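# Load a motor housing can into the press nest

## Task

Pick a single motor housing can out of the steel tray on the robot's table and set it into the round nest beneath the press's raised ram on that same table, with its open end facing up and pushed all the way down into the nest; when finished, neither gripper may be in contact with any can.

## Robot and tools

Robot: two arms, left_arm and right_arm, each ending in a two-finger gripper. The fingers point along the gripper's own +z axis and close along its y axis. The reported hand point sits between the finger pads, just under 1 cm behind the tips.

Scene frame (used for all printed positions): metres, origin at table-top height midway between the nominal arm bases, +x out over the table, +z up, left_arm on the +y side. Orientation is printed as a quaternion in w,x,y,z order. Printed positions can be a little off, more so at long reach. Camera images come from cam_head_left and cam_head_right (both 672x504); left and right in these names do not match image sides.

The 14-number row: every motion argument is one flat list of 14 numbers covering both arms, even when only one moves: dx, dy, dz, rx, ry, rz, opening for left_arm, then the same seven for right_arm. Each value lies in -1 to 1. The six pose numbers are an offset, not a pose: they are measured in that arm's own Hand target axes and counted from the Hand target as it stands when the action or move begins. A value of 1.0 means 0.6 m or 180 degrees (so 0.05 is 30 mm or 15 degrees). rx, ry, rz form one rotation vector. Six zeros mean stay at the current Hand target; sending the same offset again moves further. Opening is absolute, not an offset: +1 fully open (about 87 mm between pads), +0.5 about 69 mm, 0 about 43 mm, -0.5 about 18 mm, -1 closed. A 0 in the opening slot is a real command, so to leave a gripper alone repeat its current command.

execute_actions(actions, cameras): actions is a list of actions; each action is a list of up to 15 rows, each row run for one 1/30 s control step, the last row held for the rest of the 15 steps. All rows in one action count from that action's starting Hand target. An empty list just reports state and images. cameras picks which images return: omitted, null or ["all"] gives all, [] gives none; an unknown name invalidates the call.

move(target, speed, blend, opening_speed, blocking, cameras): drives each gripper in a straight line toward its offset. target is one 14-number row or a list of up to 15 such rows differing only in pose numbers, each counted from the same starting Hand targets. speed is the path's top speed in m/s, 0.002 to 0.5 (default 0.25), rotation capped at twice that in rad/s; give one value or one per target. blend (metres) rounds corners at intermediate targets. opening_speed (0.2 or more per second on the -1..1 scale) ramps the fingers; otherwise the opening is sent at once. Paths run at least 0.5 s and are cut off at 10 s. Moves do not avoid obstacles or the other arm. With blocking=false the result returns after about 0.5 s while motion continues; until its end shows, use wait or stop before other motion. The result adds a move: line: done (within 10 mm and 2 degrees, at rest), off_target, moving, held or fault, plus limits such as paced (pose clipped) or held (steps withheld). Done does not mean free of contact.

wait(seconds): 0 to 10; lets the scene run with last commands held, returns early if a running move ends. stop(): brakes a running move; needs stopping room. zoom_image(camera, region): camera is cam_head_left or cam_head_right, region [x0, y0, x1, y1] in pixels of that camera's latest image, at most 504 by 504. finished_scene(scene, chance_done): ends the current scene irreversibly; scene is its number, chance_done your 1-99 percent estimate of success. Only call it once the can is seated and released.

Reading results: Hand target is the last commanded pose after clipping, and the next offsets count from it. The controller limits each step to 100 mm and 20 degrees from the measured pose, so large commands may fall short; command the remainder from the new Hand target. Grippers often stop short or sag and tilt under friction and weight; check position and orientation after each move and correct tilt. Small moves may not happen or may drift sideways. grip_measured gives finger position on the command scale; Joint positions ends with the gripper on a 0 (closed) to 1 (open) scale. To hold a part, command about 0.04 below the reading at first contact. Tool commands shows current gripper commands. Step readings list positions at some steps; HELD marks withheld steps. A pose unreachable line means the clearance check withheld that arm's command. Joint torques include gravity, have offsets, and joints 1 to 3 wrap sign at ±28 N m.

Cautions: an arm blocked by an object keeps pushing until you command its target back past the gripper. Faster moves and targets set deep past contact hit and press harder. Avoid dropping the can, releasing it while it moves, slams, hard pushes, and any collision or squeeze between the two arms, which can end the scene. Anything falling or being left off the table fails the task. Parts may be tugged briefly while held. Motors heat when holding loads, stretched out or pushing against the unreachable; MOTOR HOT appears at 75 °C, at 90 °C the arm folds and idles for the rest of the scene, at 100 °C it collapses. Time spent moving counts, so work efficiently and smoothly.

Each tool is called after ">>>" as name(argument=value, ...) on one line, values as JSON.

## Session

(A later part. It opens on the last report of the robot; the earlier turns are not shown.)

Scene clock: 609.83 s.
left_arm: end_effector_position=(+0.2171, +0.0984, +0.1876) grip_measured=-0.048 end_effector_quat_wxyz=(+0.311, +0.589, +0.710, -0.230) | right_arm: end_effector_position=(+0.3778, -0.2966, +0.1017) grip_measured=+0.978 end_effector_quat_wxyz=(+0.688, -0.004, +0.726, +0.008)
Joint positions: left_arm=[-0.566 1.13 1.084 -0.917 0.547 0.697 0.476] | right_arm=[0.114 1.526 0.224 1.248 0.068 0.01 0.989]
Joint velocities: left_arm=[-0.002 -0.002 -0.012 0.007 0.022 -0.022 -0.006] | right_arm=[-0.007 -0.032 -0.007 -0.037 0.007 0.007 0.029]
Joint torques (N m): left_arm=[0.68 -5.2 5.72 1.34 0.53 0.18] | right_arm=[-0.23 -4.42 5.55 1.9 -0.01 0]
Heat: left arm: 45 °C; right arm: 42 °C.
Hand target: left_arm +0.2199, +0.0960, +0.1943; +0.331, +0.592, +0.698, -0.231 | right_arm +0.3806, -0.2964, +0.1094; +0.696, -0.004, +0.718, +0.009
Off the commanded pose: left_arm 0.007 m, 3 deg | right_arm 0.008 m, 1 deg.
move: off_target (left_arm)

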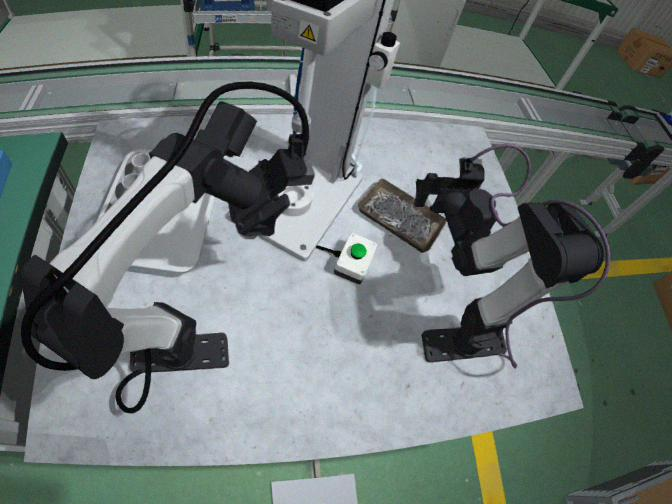

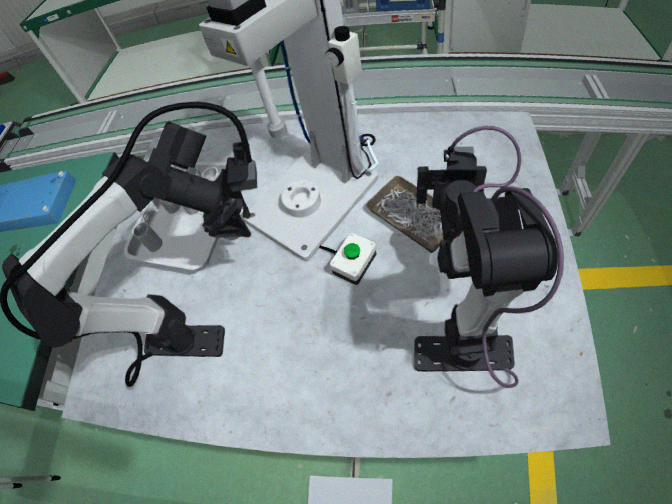

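>>> move(target=[0,0,0,0,0.06,0,-0.2,0,0,0,0,0,0,1], speed=0.2, cameras=["cam_head_right"])

>>> zoom_image(camera="cam_head_right", region=[190, 170, 270, 250])

Scene clock: 617.83 s.
left_arm: end_effector_position=(+0.2158, +0.0993, +0.1832) grip_measured=-0.048 end_effector_quat_wxyz=(+0.253, +0.611, +0.728, -0.179) | right_arm: end_effector_position=(+0.3778, -0.2966, +0.1017) grip_measured=+0.978 end_effector_quat_wxyz=(+0.688, -0.004, +0.726, +0.008)
Joint positions: left_arm=[-0.662 1.223 1.192 -1.032 0.393 0.685 0.476] | right_arm=[0.114 1.526 0.224 1.248 0.068 0.01 0.989]
Joint velocities: left_arm=[-0.002 -0.007 -0.022 0.066 -0.051 0.022 -0.016] | right_arm=[-0.002 0.007 -0.007 0.051 -0.051 0.022 -0.008]
Joint torques (N m): left_arm=[-0.47 -3.38 8.96 0.9 0.27 -0.09] | right_arm=[-0.23 -4.42 5.53 1.9 -0.01 -0.01]
Heat: left arm: 44 °C; right arm: 42 °C.
Hand target: left_arm +0.2201, +0.0953, +0.1936; +0.264, +0.610, +0.726, -0.177 | right_arm +0.3806, -0.2964, +0.1094; +0.696, -0.004, +0.718, +0.009
Off the commanded pose: left_arm 0.012 m, 1 deg | right_arm 0.008 m, 1 deg.
move: off_target (left_arm)
Images, in order (width x height): cam_head_right 672x504.

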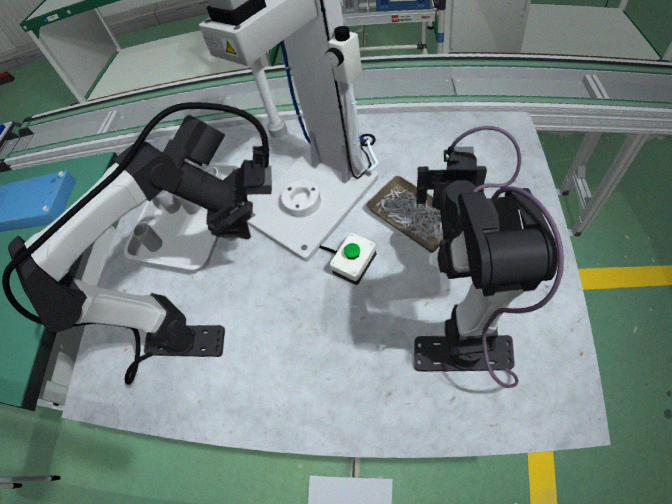

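Scaled by 6.300.

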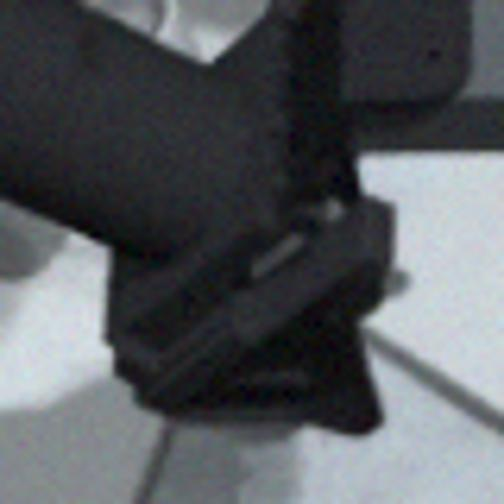

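>>> move(target=[0.06,-0.006,0.08,0,0,0,-0.2,0,0,0,0,0,0,1], speed=0.08, cameras=["cam_head_right"])

>>> zoom_image(camera="cam_head_right", region=[180, 170, 280, 270])

>>> move(target=[0.02,-0.002,0.0265,0,0,0,-0.2,0,0,0,0,0,0,1], speed=0.04, cameras=["cam_head_right","cam_head_left"])

>>> zoom_image(camera="cam_head_right", region=[180, 170, 280, 270])

>>> zoom_image(camera="cam_head_left", region=[200, 170, 300, 270])

Scene clock: 623.53 s.
left_arm: end_effector_position=(+0.2168, +0.0986, +0.1271) grip_measured=-0.048 end_effector_quat_wxyz=(+0.245, +0.611, +0.731, -0.180) | right_arm: end_effector_position=(+0.3778, -0.2966, +0.1017) grip_measured=+0.978 end_effector_quat_wxyz=(+0.688, -0.004, +0.726, +0.008)
Joint positions: left_arm=[-0.662 1.223 0.974 -0.833 0.392 0.685 0.476] | right_arm=[0.114 1.526 0.224 1.248 0.068 0.01 0.989]
Joint velocities: left_arm=[-0.007 0.007 0.002 0.007 0.066 -0.095 0.006] | right_arm=[0.012 0.012 -0.007 -0.051 -0.007 -0.022 0.013]
Joint torques (N m): left_arm=[-0.23 -6.39 5.83 1.16 0.27 -0.05] | right_arm=[-0.23 -4.41 5.53 1.9 -0.01 -0.01]
Heat: left arm: 43 °C; right arm: 42 °C.
Hand target: left_arm +0.2202, +0.0964, +0.1336; +0.264, +0.610, +0.726, -0.177 | right_arm +0.3806, -0.2964, +0.1094; +0.696, -0.004, +0.718, +0.009
Off the commanded pose: left_arm 0.008 m, 2 deg | right_arm 0.008 m, 1 deg.
move: done
Images, in order (width x height): cam_head_right 672x504.

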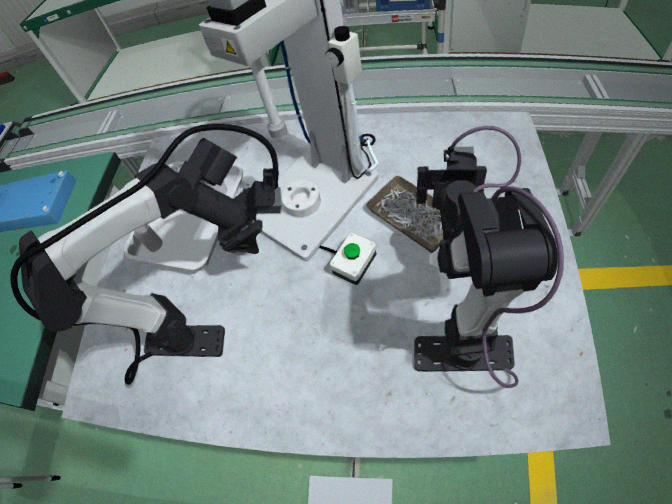

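Scaled by 5.040.

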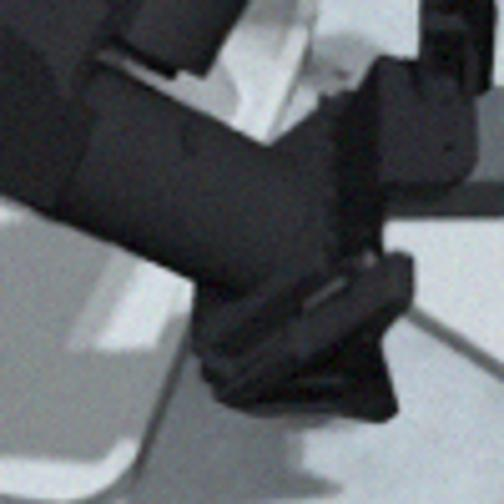

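Scene clock: 624.63 s.
left_arm: end_effector_position=(+0.2163, +0.0990, +0.1076) grip_measured=-0.048 end_effector_quat_wxyz=(+0.245, +0.611, +0.731, -0.180) | right_arm: end_effector_position=(+0.3778, -0.2966, +0.1017) grip_measured=+0.978 end_effector_quat_wxyz=(+0.688, -0.004, +0.726, +0.008)
Joint positions: left_arm=[-0.662 1.223 0.897 -0.754 0.392 0.685 0.476] | right_arm=[0.114 1.526 0.224 1.248 0.068 0.01 0.989]
Joint velocities: left_arm=[-0.012 -0.007 0.012 -0.051 0.051 -0.037 -0.009] | right_arm=[0.002 -0.002 -0.002 -0.066 0.022 -0.022 -0.018]
Joint torques (N m): left_arm=[-0.12 -6.3 5.75 1.11 0.27 -0.01] | right_arm=[-0.21 -4.42 5.53 1.9 -0.01 -0.01]
Heat: left arm: 43 °C; right arm: 42 °C.
Hand target: left_arm +0.2201, +0.0968, +0.1135; +0.264, +0.610, +0.726, -0.177 | right_arm +0.3806, -0.2964, +0.1094; +0.696, -0.004, +0.718, +0.009
Off the commanded pose: left_arm 0.008 m, 2 deg | right_arm 0.008 m, 1 deg.
move: done

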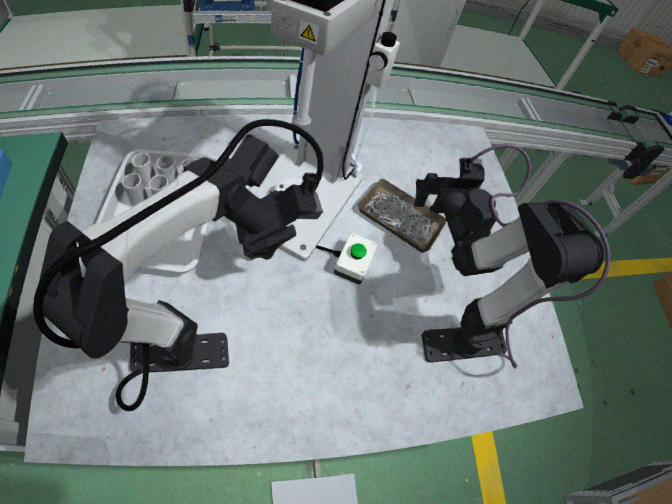

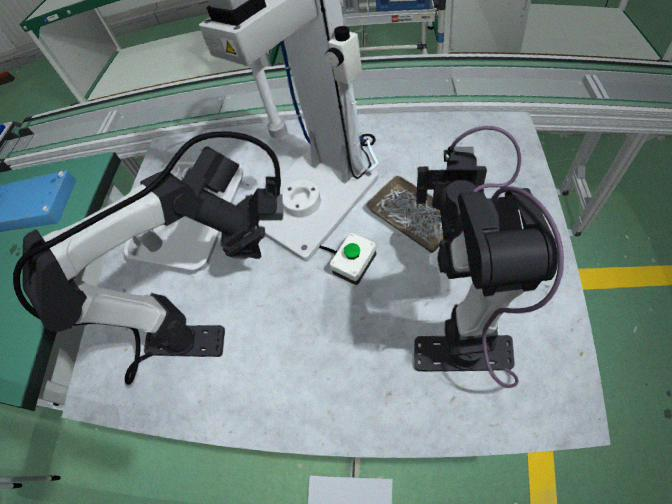

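Scaled by 5.040.

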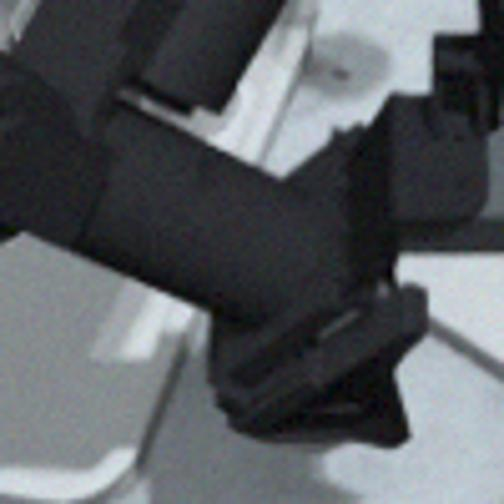

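Scaled by 5.040.

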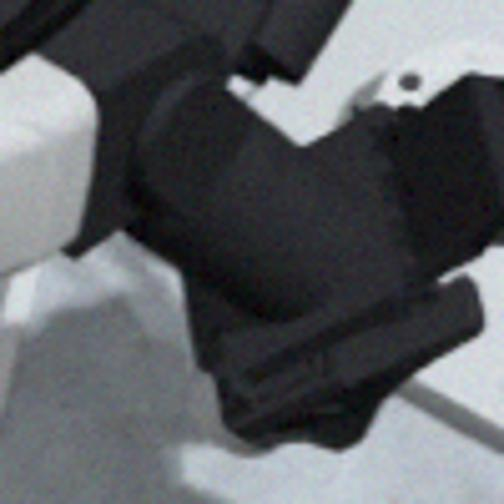

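>>> move(target=[0.02,-0.002,0.0265,0,0,0,-0.2,0,0,0,0,0,0,1], speed=0.03, cameras=[])

>>> move(target=[0.015,-0.0015,0.02,0,0,0,-0.2,0,0,0,0,0,0,1], speed=0.03)

>>> zoom_image(camera="cam_head_right", region=[190, 190, 290, 290])

>>> zoom_image(camera="cam_head_left", region=[200, 190, 300, 290])

Scene clock: 631.07 s.
left_arm: end_effector_position=(+0.2160, +0.0992, +0.0898) grip_measured=-0.048 end_effector_quat_wxyz=(+0.249, +0.611, +0.730, -0.180) | right_arm: end_effector_position=(+0.3778, -0.2966, +0.1017) grip_measured=+0.978 end_effector_quat_wxyz=(+0.688, -0.004, +0.726, +0.008)
Joint positions: left_arm=[-0.662 1.223 0.823 -0.672 0.392 0.685 0.476] | right_arm=[0.114 1.526 0.224 1.248 0.068 0.01 0.989]
Joint velocities: left_arm=[0.007 -0.002 0.007 0.081 0.007 0.007 0.004] | right_arm=[-0.022 0.002 -0.007 -0.022 0.022 -0.022 -0.008]
Joint torques (N m): left_arm=[0.08 -5.37 5.7 1.13 0.25 0.02] | right_arm=[-0.23 -4.41 5.53 1.9 -0.01 0]
Heat: left arm: 43 °C; right arm: 42 °C.
Hand target: left_arm +0.2203, +0.0972, +0.0937; +0.264, +0.610, +0.726, -0.177 | right_arm +0.3806, -0.2964, +0.1094; +0.696, -0.004, +0.718, +0.009
Off the commanded pose: left_arm 0.006 m, 2 deg | right_arm 0.008 m, 1 deg.
move: done
No camera images: "cameras" was empty.

Scene clock: 632.13 s.
left_arm: end_effector_position=(+0.2161, +0.0992, +0.0776) grip_measured=-0.048 end_effector_quat_wxyz=(+0.254, +0.611, +0.728, -0.179) | right_arm: end_effector_position=(+0.3778, -0.2966, +0.1017) grip_measured=+0.978 end_effector_quat_wxyz=(+0.688, -0.004, +0.726, +0.008)
Joint positions: left_arm=[-0.662 1.223 0.769 -0.607 0.392 0.685 0.476] | right_arm=[0.114 1.526 0.224 1.248 0.068 0.01 0.989]
Joint velocities: left_arm=[-0.012 -0.012 -0.012 0.022 -0.007 0.007 0.004] | right_arm=[-0.002 0.002 0.007 -0.022 -0.022 -0.051 0.003]
Joint torques (N m): left_arm=[0.18 -4.21 5.63 1.12 0.27 0.02] | right_arm=[-0.21 -4.42 5.53 1.9 -0.01 0]
Heat: left arm: 43 °C; right arm: 42 °C.
Hand target: left_arm +0.2203, +0.0974, +0.0786; +0.264, +0.610, +0.726, -0.177 | right_arm +0.3806, -0.2964, +0.1094; +0.696, -0.004, +0.718, +0.009
Off the commanded pose: left_arm 0.005 m, 1 deg | right_arm 0.008 m, 1 deg.
move: done

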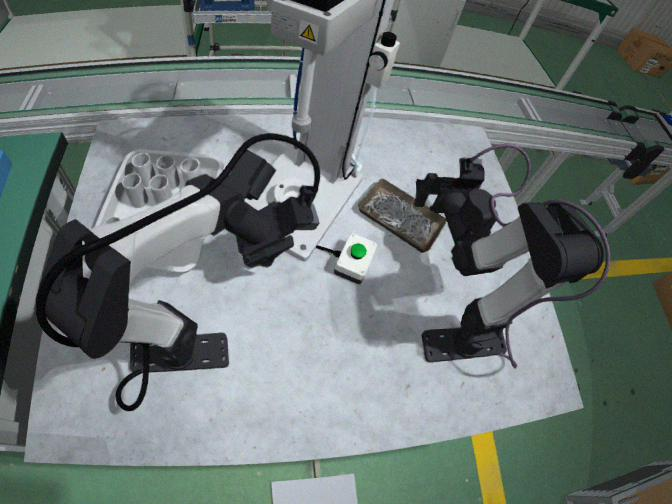

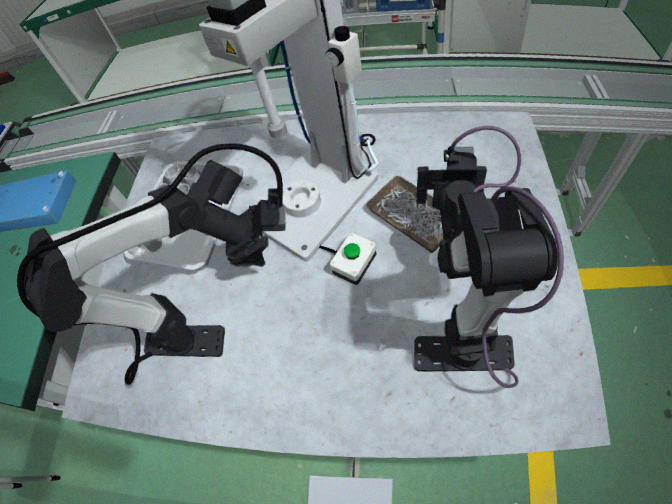

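Scaled by 5.040.

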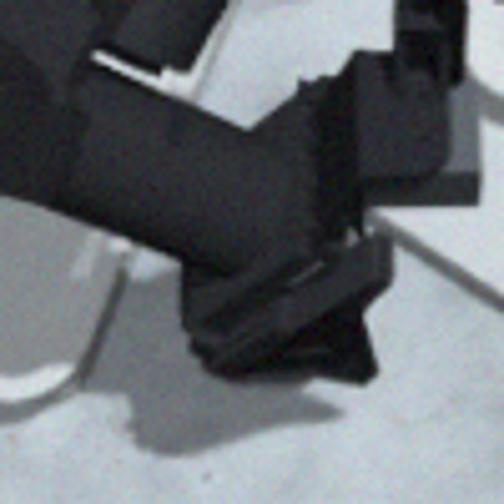

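Scaled by 5.040.

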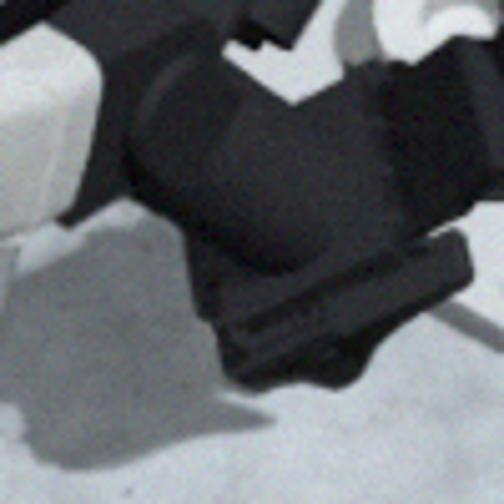

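>>> move(target=[0.015,-0.0015,0.02,0,0,0,-0.2,0,0,0,0,0,0,1], speed=0.03, cameras=[])

>>> move(target=[0.012,-0.0012,0.016,0,0,0,-0.2,0,0,0,0,0,0,1], speed=0.03)

>>> zoom_image(camera="cam_head_right", region=[190, 190, 290, 290])

>>> zoom_image(camera="cam_head_left", region=[200, 190, 300, 290])

Scene clock: 637.17 s.
left_arm: end_effector_position=(+0.2161, +0.0992, +0.0642) grip_measured=-0.048 end_effector_quat_wxyz=(+0.258, +0.611, +0.727, -0.179) | right_arm: end_effector_position=(+0.3778, -0.2966, +0.1017) grip_measured=+0.978 end_effector_quat_wxyz=(+0.688, -0.004, +0.726, +0.008)
Joint positions: left_arm=[-0.662 1.231 0.717 -0.54 0.392 0.685 0.476] | right_arm=[0.114 1.526 0.224 1.248 0.068 0.01 0.989]
Joint velocities: left_arm=[-0.002 -0.007 0.002 0.007 -0.051 0.007 -0.006] | right_arm=[0.002 -0.002 0.007 -0.051 0.007 -0.022 -0.008]
Joint torques (N m): left_arm=[0.28 -3.41 5.63 1.19 0.27 0.05] | right_arm=[-0.21 -4.41 5.53 1.9 -0.01 0]
Heat: left arm: 43 °C; right arm: 42 °C.
Hand target: left_arm +0.2203, +0.0977, +0.0636; +0.264, +0.610, +0.726, -0.177 | right_arm +0.3806, -0.2964, +0.1094; +0.696, -0.004, +0.718, +0.009
Off the commanded pose: left_arm 0.005 m, 1 deg | right_arm 0.008 m, 1 deg.
move: done
No camera images: "cameras" was empty.

Scene clock: 638.20 s.
left_arm: end_effector_position=(+0.2161, +0.0991, +0.0524) grip_measured=-0.048 end_effector_quat_wxyz=(+0.258, +0.611, +0.727, -0.179) | right_arm: end_effector_position=(+0.3778, -0.2966, +0.1017) grip_measured=+0.978 end_effector_quat_wxyz=(+0.688, -0.004, +0.726, +0.008)
Joint positions: left_arm=[-0.662 1.247 0.678 -0.485 0.392 0.685 0.476] | right_arm=[0.114 1.526 0.224 1.248 0.068 0.01 0.989]
Joint velocities: left_arm=[0.002 -0.012 -0.022 -0.051 -0.037 0.007 -0.018] | right_arm=[-0.007 0.007 -0.002 0.022 -0.022 0.022 0.008]
Joint torques (N m): left_arm=[0.42 -3.34 5.55 1.16 0.29 0.05] | right_arm=[-0.23 -4.41 5.53 1.9 -0.01 0]
Heat: left arm: 43 °C; right arm: 42 °C.
Hand target: left_arm +0.2203, +0.0980, +0.0515; +0.264, +0.610, +0.726, -0.177 | right_arm +0.3806, -0.2964, +0.1094; +0.696, -0.004, +0.718, +0.009
Off the commanded pose: left_arm 0.005 m, 1 deg | right_arm 0.008 m, 1 deg.
move: done

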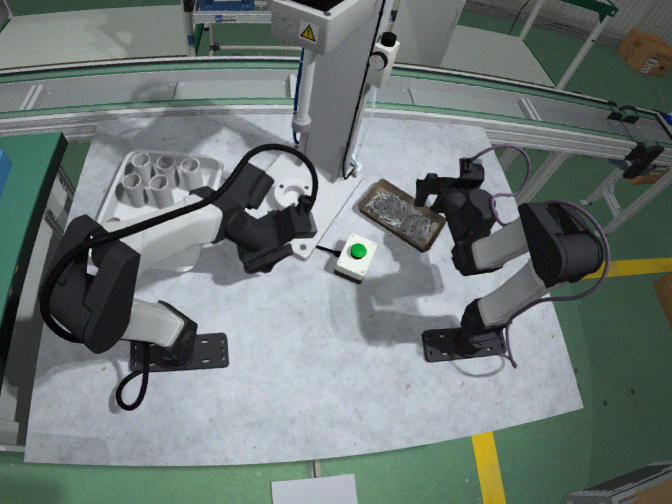

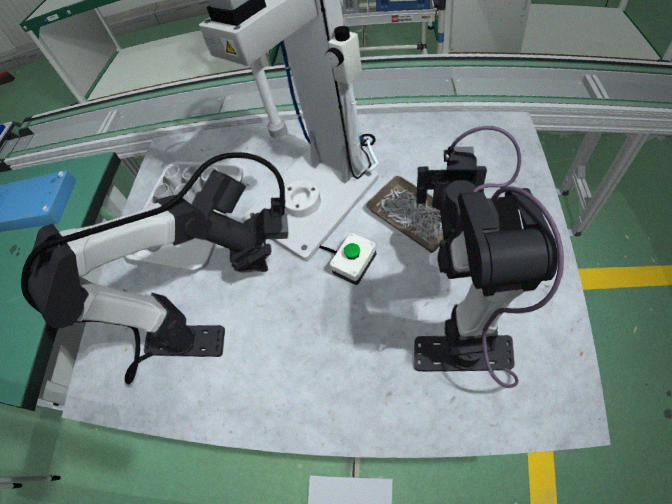

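Scaled by 5.040.

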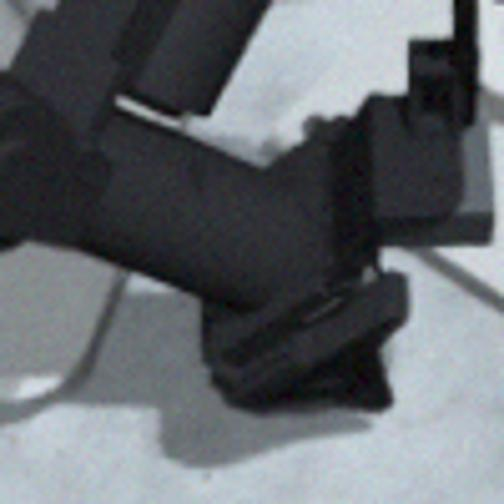

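Scaled by 5.040.

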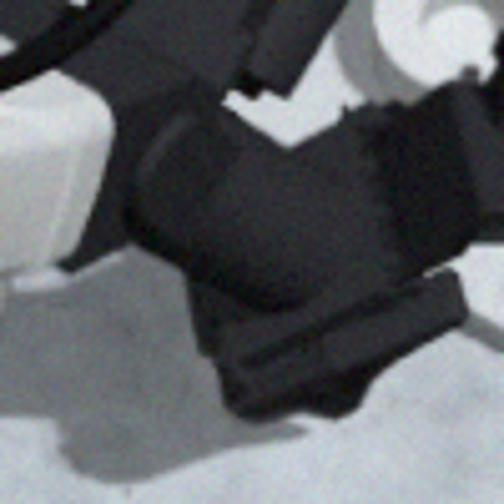

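>>> move(target=[0.01,-0.001,0.0133,0,0,0,-0.2,0,0,0,0,0,0,1], speed=0.03, cameras=[])

>>> move(target=[0.01,-0.001,0.0133,0,0,0,-0.2,0,0,0,0,0,0,1], speed=0.03)

>>> zoom_image(camera="cam_head_right", region=[190, 190, 290, 290])

>>> zoom_image(camera="cam_head_left", region=[200, 190, 300, 290])

Scene clock: 643.53 s.
left_arm: end_effector_position=(+0.2162, +0.0991, +0.0424) grip_measured=-0.048 end_effector_quat_wxyz=(+0.258, +0.611, +0.727, -0.179) | right_arm: end_effector_position=(+0.3778, -0.2966, +0.1017) grip_measured=+0.978 end_effector_quat_wxyz=(+0.688, -0.004, +0.726, +0.008)
Joint positions: left_arm=[-0.662 1.265 0.648 -0.436 0.392 0.685 0.476] | right_arm=[0.114 1.526 0.224 1.248 0.068 0.01 0.989]
Joint velocities: left_arm=[0.002 -0.017 0.017 -0.007 0.051 -0.007 -0.009] | right_arm=[-0.007 0.002 -0.012 0.022 0.007 -0.051 0.003]
Joint torques (N m): left_arm=[0.43 -3.4 5.39 1.12 0.33 0.05] | right_arm=[-0.23 -4.42 5.53 1.9 -0.01 0]
Heat: left arm: 42 °C; right arm: 42 °C.
Hand target: left_arm +0.2204, +0.0981, +0.0415; +0.264, +0.610, +0.726, -0.177 | right_arm +0.3806, -0.2964, +0.1094; +0.696, -0.004, +0.718, +0.009
Off the commanded pose: left_arm 0.004 m, 1 deg | right_arm 0.008 m, 1 deg.
move: done
No camera images: "cameras" was empty.

Scene clock: 644.53 s.
left_arm: end_effector_position=(+0.2161, +0.0991, +0.0323) grip_measured=-0.048 end_effector_quat_wxyz=(+0.258, +0.611, +0.727, -0.179) | right_arm: end_effector_position=(+0.3778, -0.2966, +0.1017) grip_measured=+0.978 end_effector_quat_wxyz=(+0.688, -0.004, +0.726, +0.008)
Joint positions: left_arm=[-0.662 1.284 0.617 -0.387 0.392 0.685 0.476] | right_arm=[0.114 1.526 0.224 1.248 0.068 0.01 0.989]
Joint velocities: left_arm=[-0.002 -0.027 0.007 0.037 0.007 -0.007 0.009] | right_arm=[0.002 -0.002 -0.007 0.037 0.007 0.007 0.018]
Joint torques (N m): left_arm=[0.47 -3.51 5.35 1.16 0.28 0.07] | right_arm=[-0.23 -4.41 5.53 1.9 -0.01 0]
Heat: left arm: 42 °C; right arm: 42 °C.
Hand target: left_arm +0.2204, +0.0983, +0.0313; +0.264, +0.610, +0.726, -0.176 | right_arm +0.3806, -0.2964, +0.1094; +0.696, -0.004, +0.718, +0.009
Off the commanded pose: left_arm 0.005 m, 1 deg | right_arm 0.008 m, 1 deg.
move: done

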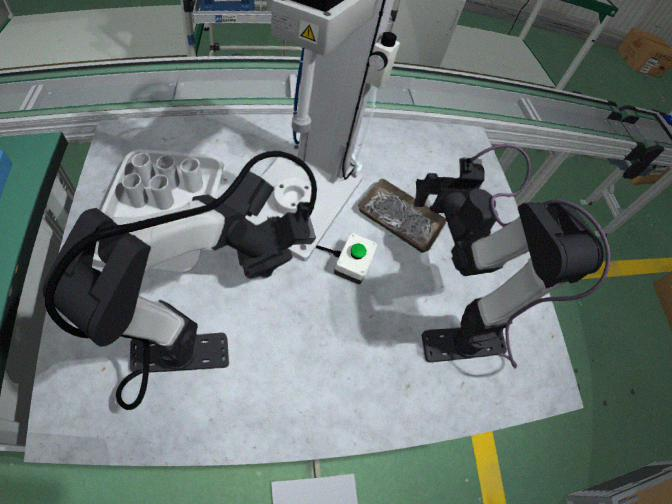

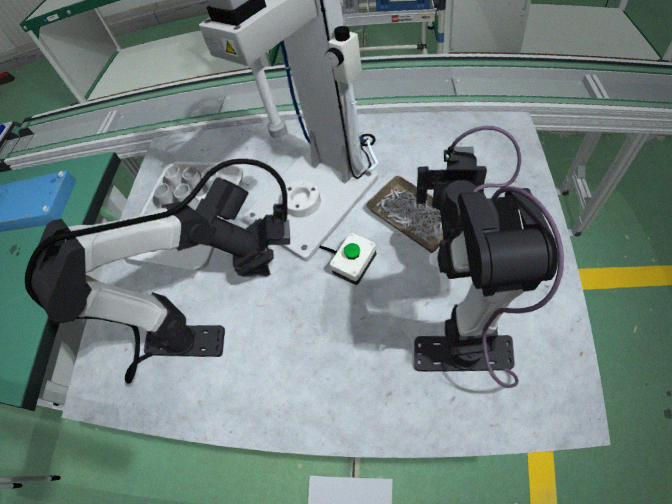

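Scaled by 5.040.

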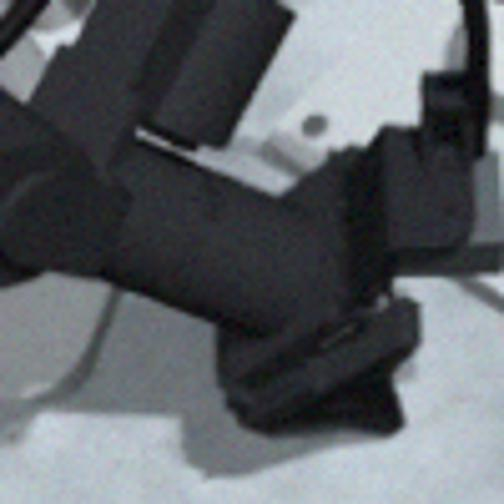

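Scaled by 5.040.

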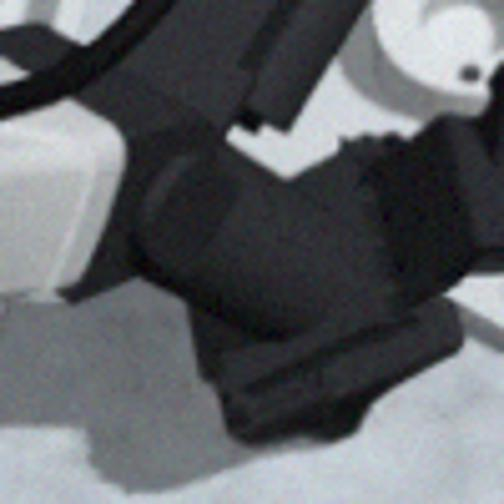

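>>> move(target=[0.007,-0.0007,0.0093,0,0,0,-0.2,0,0,0,0,0,0,1], speed=0.03, cameras=[])

>>> move(target=[0.007,-0.0007,0.0093,0,0,0,-0.2,0,0,0,0,0,0,1], speed=0.03, cameras=[])

Scene clock: 648.77 s.
left_arm: end_effector_position=(+0.2171, +0.0984, +0.0296) grip_measured=-0.049 end_effector_quat_wxyz=(+0.261, +0.611, +0.726, -0.179) | right_arm: end_effector_position=(+0.3778, -0.2966, +0.1017) grip_measured=+0.978 end_effector_quat_wxyz=(+0.688, -0.004, +0.726, +0.008)
Joint positions: left_arm=[-0.662 1.29 0.606 -0.364 0.393 0.685 0.475] | right_arm=[0.114 1.526 0.224 1.248 0.068 0.01 0.989]
Joint velocities: left_arm=[0.022 0.002 -0.002 -0.007 -0.081 0.007 -0.006] | right_arm=[-0.002 -0.007 -0.012 -0.037 -0.066 0.007 -0.018]
Joint torques (N m): left_arm=[0.66 -2.59 4.46 1.3 0.29 0.08] | right_arm=[-0.23 -4.41 5.53 1.9 -0.01 -0.01]
Heat: left arm: 42 °C; right arm: 42 °C.
Hand target: left_arm +0.2205, +0.0984, +0.0243; +0.264, +0.610, +0.726, -0.176 | right_arm +0.3806, -0.2964, +0.1094; +0.696, -0.004, +0.718, +0.009
Off the commanded pose: left_arm 0.006 m, 0 deg | right_arm 0.008 m, 1 deg.
move: done
No camera images: "cameras" was empty.

Scene clock: 649.70 s.
left_arm: end_effector_position=(+0.2195, +0.0919, +0.0286) grip_measured=-0.054 end_effector_quat_wxyz=(+0.273, +0.612, +0.718, -0.188) | right_arm: end_effector_position=(+0.3778, -0.2966, +0.1017) grip_measured=+0.978 end_effector_quat_wxyz=(+0.688, -0.004, +0.726, +0.008)
Joint positions: left_arm=[-0.662 1.3 0.594 -0.314 0.416 0.685 0.473] | right_arm=[0.114 1.526 0.224 1.248 0.068 0.01 0.989]
Joint velocities: left_arm=[0.012 0.002 -0.022 -0.007 -0.066 0.022 -0.006] | right_arm=[0.007 -0.012 -0.007 -0.051 0.037 0.022 0.008]
Joint torques (N m): left_arm=[0.62 -2.18 3.88 1.16 0.03 0.08] | right_arm=[-0.23 -4.42 5.53 1.9 -0.01 0]
Heat: left arm: 42 °C; right arm: 42 °C.
Hand target: left_arm +0.2205, +0.0985, +0.0173; +0.264, +0.610, +0.726, -0.176 | right_arm +0.3806, -0.2964, +0.1094; +0.696, -0.004, +0.718, +0.009
Off the commanded pose: left_arm 0.013 m, 2 deg | right_arm 0.008 m, 1 deg.
move: off_target (left_arm)
No camera images: "cameras" was empty.

>>> move(target=[-0.012,0.0007,-0.016,0,0,0,-0.2,0,0,0,0,0,0,1], speed=0.04, cameras=[])

>>> move(target=[0,0,0,0,0,0,0.6,0,0,0,0,0,0,1], opening_speed=0.3)

>>> zoom_image(camera="cam_head_right", region=[190, 190, 290, 290])

>>> zoom_image(camera="cam_head_left", region=[200, 190, 300, 290])

Scene clock: 655.47 s.
left_arm: end_effector_position=(+0.2190, +0.0923, +0.0285) grip_measured=-0.054 end_effector_quat_wxyz=(+0.272, +0.612, +0.718, -0.189) | right_arm: end_effector_position=(+0.3778, -0.2966, +0.1017) grip_measured=+0.978 end_effector_quat_wxyz=(+0.688, -0.004, +0.726, +0.008)
Joint positions: left_arm=[-0.662 1.3 0.595 -0.319 0.416 0.684 0.473] | right_arm=[0.114 1.526 0.224 1.248 0.068 0.01 0.989]
Joint velocities: left_arm=[0.002 -0.002 -0.017 -0.051 -0.007 -0.037 -0.006] | right_arm=[-0.007 0.007 0.007 -0.007 0.022 -0.022 0.018]
Joint torques (N m): left_arm=[0.53 -4.83 6.53 0.63 0.09 0.04] | right_arm=[-0.21 -4.41 5.53 1.9 -0.01 -0.01]
Heat: left arm: 41 °C; right arm: 42 °C.
Hand target: left_arm +0.2201, +0.0984, +0.0293; +0.264, +0.610, +0.726, -0.176 | right_arm +0.3806, -0.2964, +0.1094; +0.696, -0.004, +0.718, +0.009
Off the commanded pose: left_arm 0.006 m, 2 deg | right_arm 0.008 m, 1 deg.
move: done
No camera images: "cameras" was empty.

Scene clock: 658.33 s.
left_arm: end_effector_position=(+0.2164, +0.0973, +0.0257) grip_measured=+0.600 end_effector_quat_wxyz=(+0.261, +0.611, +0.725, -0.182) | right_arm: end_effector_position=(+0.3778, -0.2966, +0.1017) grip_measured=+0.978 end_effector_quat_wxyz=(+0.688, -0.004, +0.726, +0.008)
Joint positions: left_arm=[-0.662 1.3 0.595 -0.342 0.4 0.684 0.8] | right_arm=[0.114 1.526 0.224 1.248 0.068 0.01 0.989]
Joint velocities: left_arm=[-0.017 -0.002 0.007 0.095 -0.007 -0.007 -0.011] | right_arm=[-0.002 -0.002 -0.007 -0.007 -0.007 0.022 -0.008]
Joint torques (N m): left_arm=[0.43 -4.81 6.31 0.85 0.24 0.06] | right_arm=[-0.21 -4.42 5.55 1.9 -0.01 0]
Heat: left arm: 41 °C; right arm: 42 °C.
Hand target: left_arm +0.2201, +0.0983, +0.0293; +0.264, +0.610, +0.726, -0.177 | right_arm +0.3806, -0.2964, +0.1094; +0.696, -0.004, +0.718, +0.009
Off the commanded pose: left_arm 0.005 m, 1 deg | right_arm 0.008 m, 1 deg.
move: done

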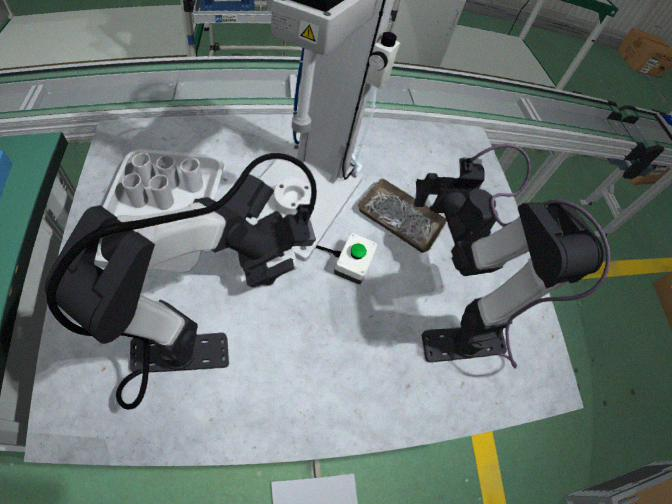

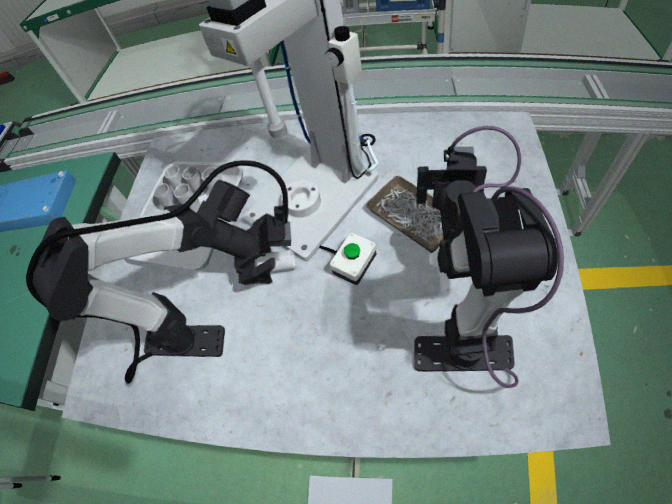

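Scaled by 5.040.

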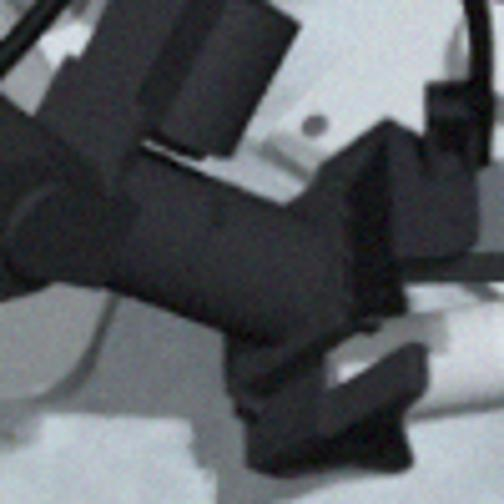

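Scaled by 5.040.

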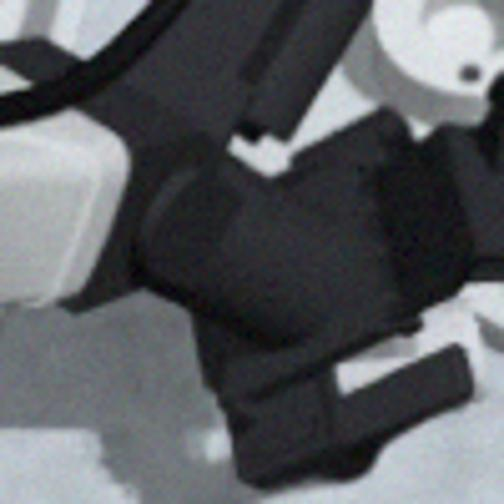

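>>> move(target=[0,0,-0.2,0,0,0,0.6,0,0,0,0,0,0,1], speed=0.08)

>>> zoom_image(camera="cam_head_right", region=[200, 190, 320, 310])

>>> zoom_image(camera="cam_head_left", region=[220, 190, 340, 310])

Scene clock: 664.30 s.
left_arm: end_effector_position=(+0.1974, +0.1690, +0.1158) grip_measured=+0.600 end_effector_quat_wxyz=(+0.250, +0.609, +0.733, -0.172) | right_arm: end_effector_position=(+0.3778, -0.2966, +0.1017) grip_measured=+0.978 end_effector_quat_wxyz=(+0.688, -0.004, +0.726, +0.008)
Joint positions: left_arm=[-0.391 1.033 0.838 -0.989 0.493 0.949 0.8] | right_arm=[0.114 1.526 0.224 1.248 0.068 0.01 0.989]
Joint velocities: left_arm=[-0.012 0.002 -0.012 -0.081 0.051 0.037 -0.005] | right_arm=[-0.007 -0.002 -0.007 -0.037 -0.022 0.007 0.029]
Joint torques (N m): left_arm=[0.7 -3.28 8.25 0.6 0.45 0.17] | right_arm=[-0.23 -4.41 5.53 1.9 -0.01 0]
Heat: left arm: 42 °C; right arm: 42 °C.
Hand target: left_arm +0.2013, +0.1676, +0.1267; +0.264, +0.611, +0.726, -0.171 | right_arm +0.3806, -0.2964, +0.1094; +0.696, -0.004, +0.718, +0.009
Off the commanded pose: left_arm 0.010 m, 2 deg | right_arm 0.008 m, 1 deg.
move: done

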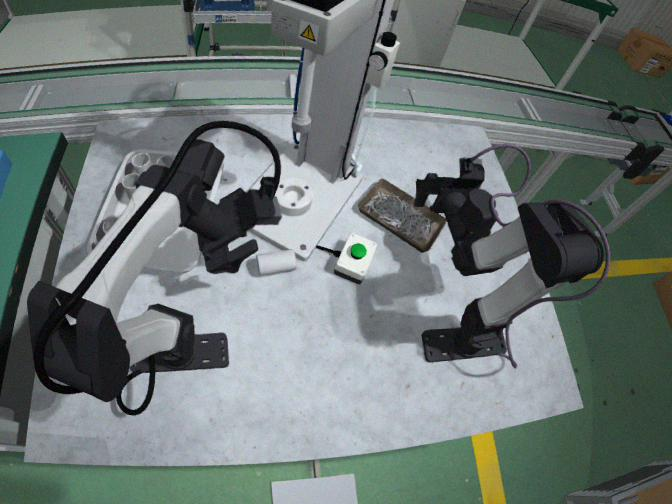

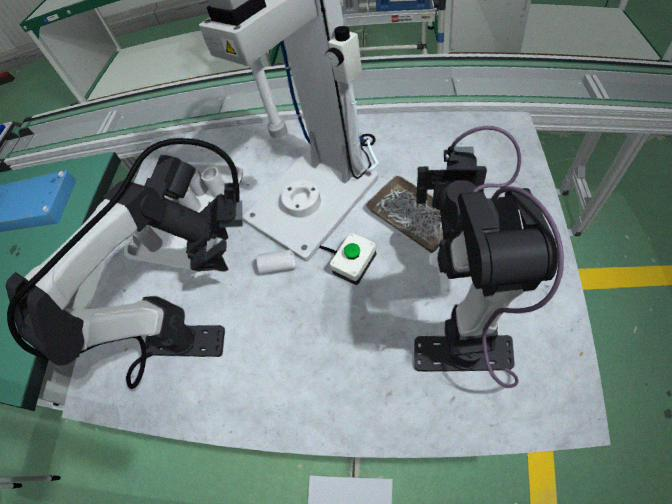

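Scaled by 4.200.

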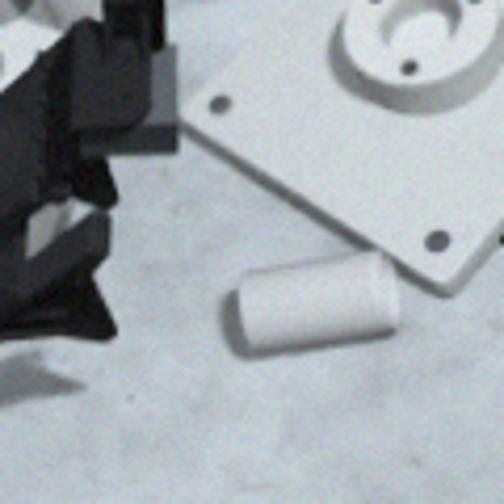

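Scaled by 4.200.

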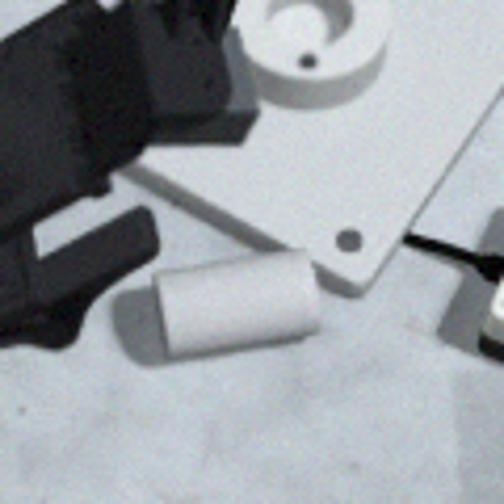

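>>> move(target=[-0.237,-0.021,0.135,-0.01,0.222,-0.013,0.7,0,0,0,0,0,0,1], speed=0.2)

>>> move(target=[0,0,0,0,0,0,0.7,0,0,0,0,0,0,1])

>>> zoom_image(camera="cam_head_right", region=[210, 190, 330, 310])

>>> zoom_image(camera="cam_head_left", region=[220, 190, 340, 310])

Scene clock: 679.17 s.
left_arm: end_effector_position=(+0.2142, +0.0047, +0.1369) grip_measured=+0.700 end_effector_quat_wxyz=(+0.003, +0.615, +0.788, +0.035) | right_arm: end_effector_position=(+0.3778, -0.2966, +0.1017) grip_measured=+0.978 end_effector_quat_wxyz=(+0.688, -0.004, +0.726, +0.008)
Joint positions: left_arm=[-1.092 2.033 1.929 -1.489 -0.068 0.287 0.85] | right_arm=[0.114 1.526 0.224 1.248 0.068 0.01 0.989]
Joint velocities: left_arm=[-0.012 0.002 -0.007 0.095 -0.007 0.037 -0.002] | right_arm=[-0.007 -0.007 -0.002 -0.051 -0.037 0.037 0.018]
Joint torques (N m): left_arm=[-0.21 -9.44 7.35 -0.03 -0.01 -0.11] | right_arm=[-0.23 -4.41 5.53 1.9 -0.01 -0.01]
Heat: left arm: 42 °C; right arm: 42 °C.
Hand target: left_arm +0.2159, +0.0024, +0.1386; +0.004, +0.612, +0.790, +0.040 | right_arm +0.3806, -0.2964, +0.1094; +0.696, -0.004, +0.718, +0.009
Off the commanded pose: left_arm 0.010 m, 2 deg | right_arm 0.008 m, 1 deg.
move: done

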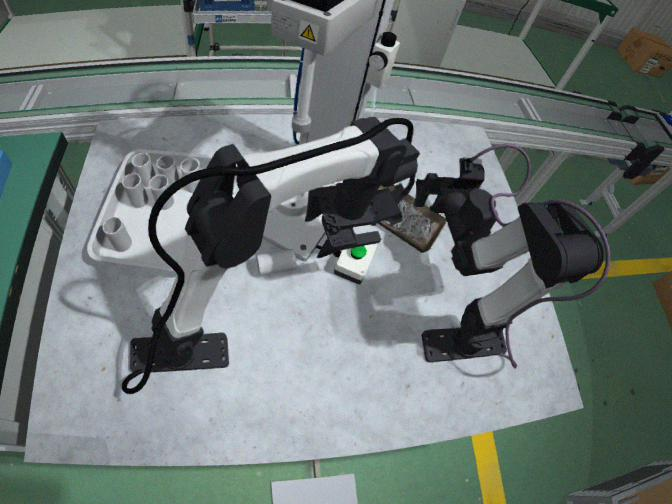

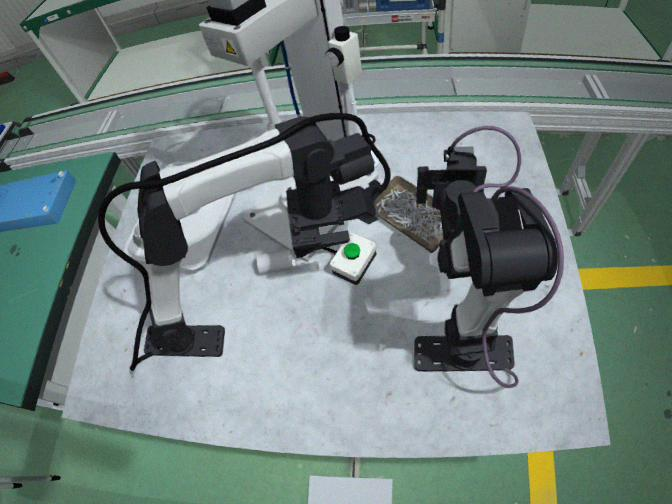

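Scene clock: 679.87 s.
left_arm: end_effector_position=(+0.2141, +0.0048, +0.1369) grip_measured=+0.700 end_effector_quat_wxyz=(+0.002, +0.615, +0.788, +0.035) | right_arm: end_effector_position=(+0.3778, -0.2966, +0.1017) grip_measured=+0.978 end_effector_quat_wxyz=(+0.688, -0.004, +0.726, +0.008)
Joint positions: left_arm=[-1.092 2.033 1.929 -1.489 -0.068 0.287 0.85] | right_arm=[0.114 1.526 0.224 1.248 0.068 0.01 0.989]
Joint velocities: left_arm=[0.002 -0.017 -0.002 -0.051 -0.051 -0.037 0.012] | right_arm=[0.007 0.007 0.012 -0.007 -0.022 -0.081 0.003]
Joint torques (N m): left_arm=[-0.23 -9.28 7.43 -0.01 0 -0.07] | right_arm=[-0.21 -4.42 5.55 1.9 -0.01 0]
Heat: left arm: 42 °C; right arm: 42 °C.
Hand target: left_arm +0.2159, +0.0023, +0.1386; +0.004, +0.612, +0.790, +0.040 | right_arm +0.3806, -0.2964, +0.1094; +0.696, -0.004, +0.718, +0.009
Off the commanded pose: left_arm 0.003 m, 1 deg | right_arm 0.008 m, 1 deg.
move: done

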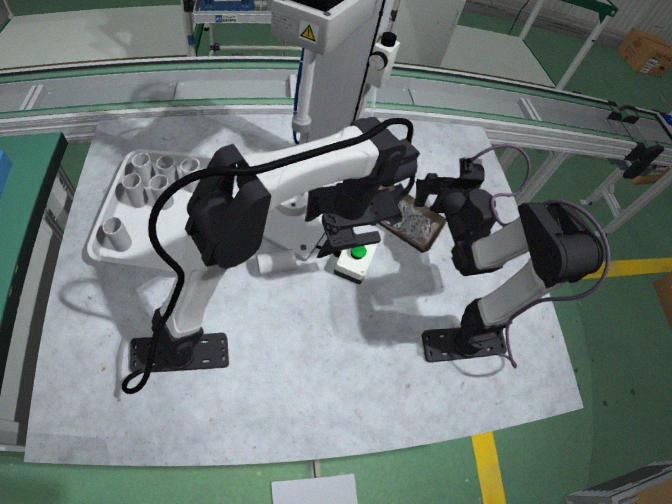

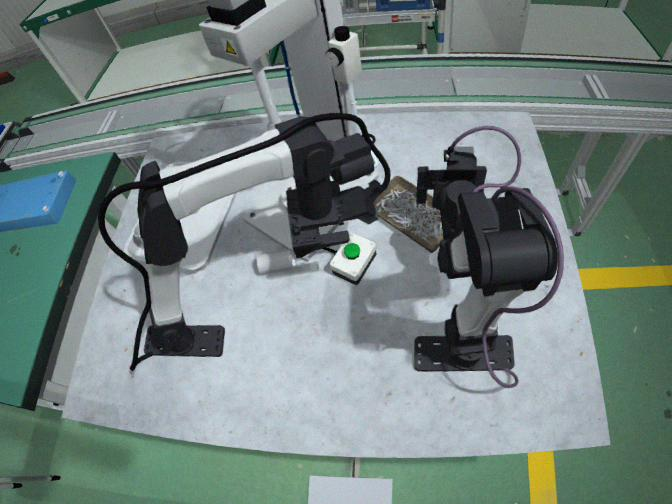

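Scaled by 4.200.

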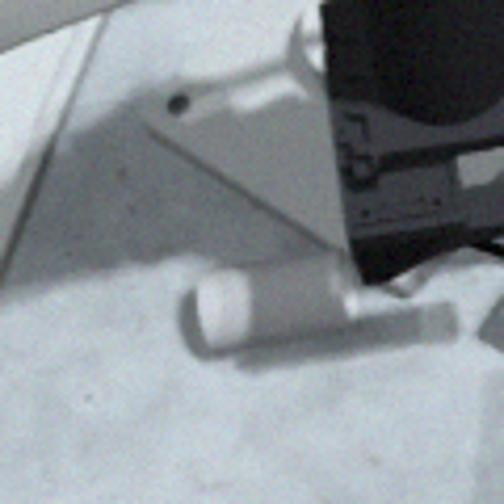

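Scaled by 4.200.

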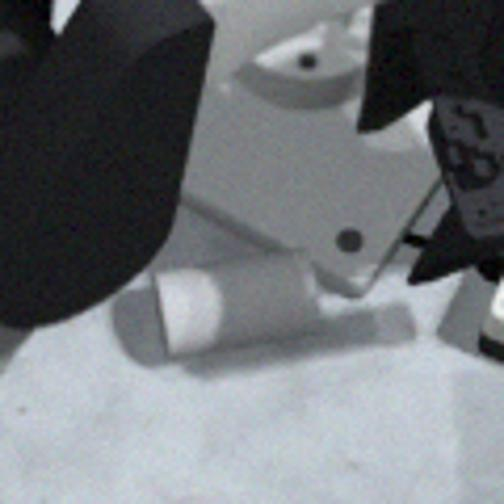

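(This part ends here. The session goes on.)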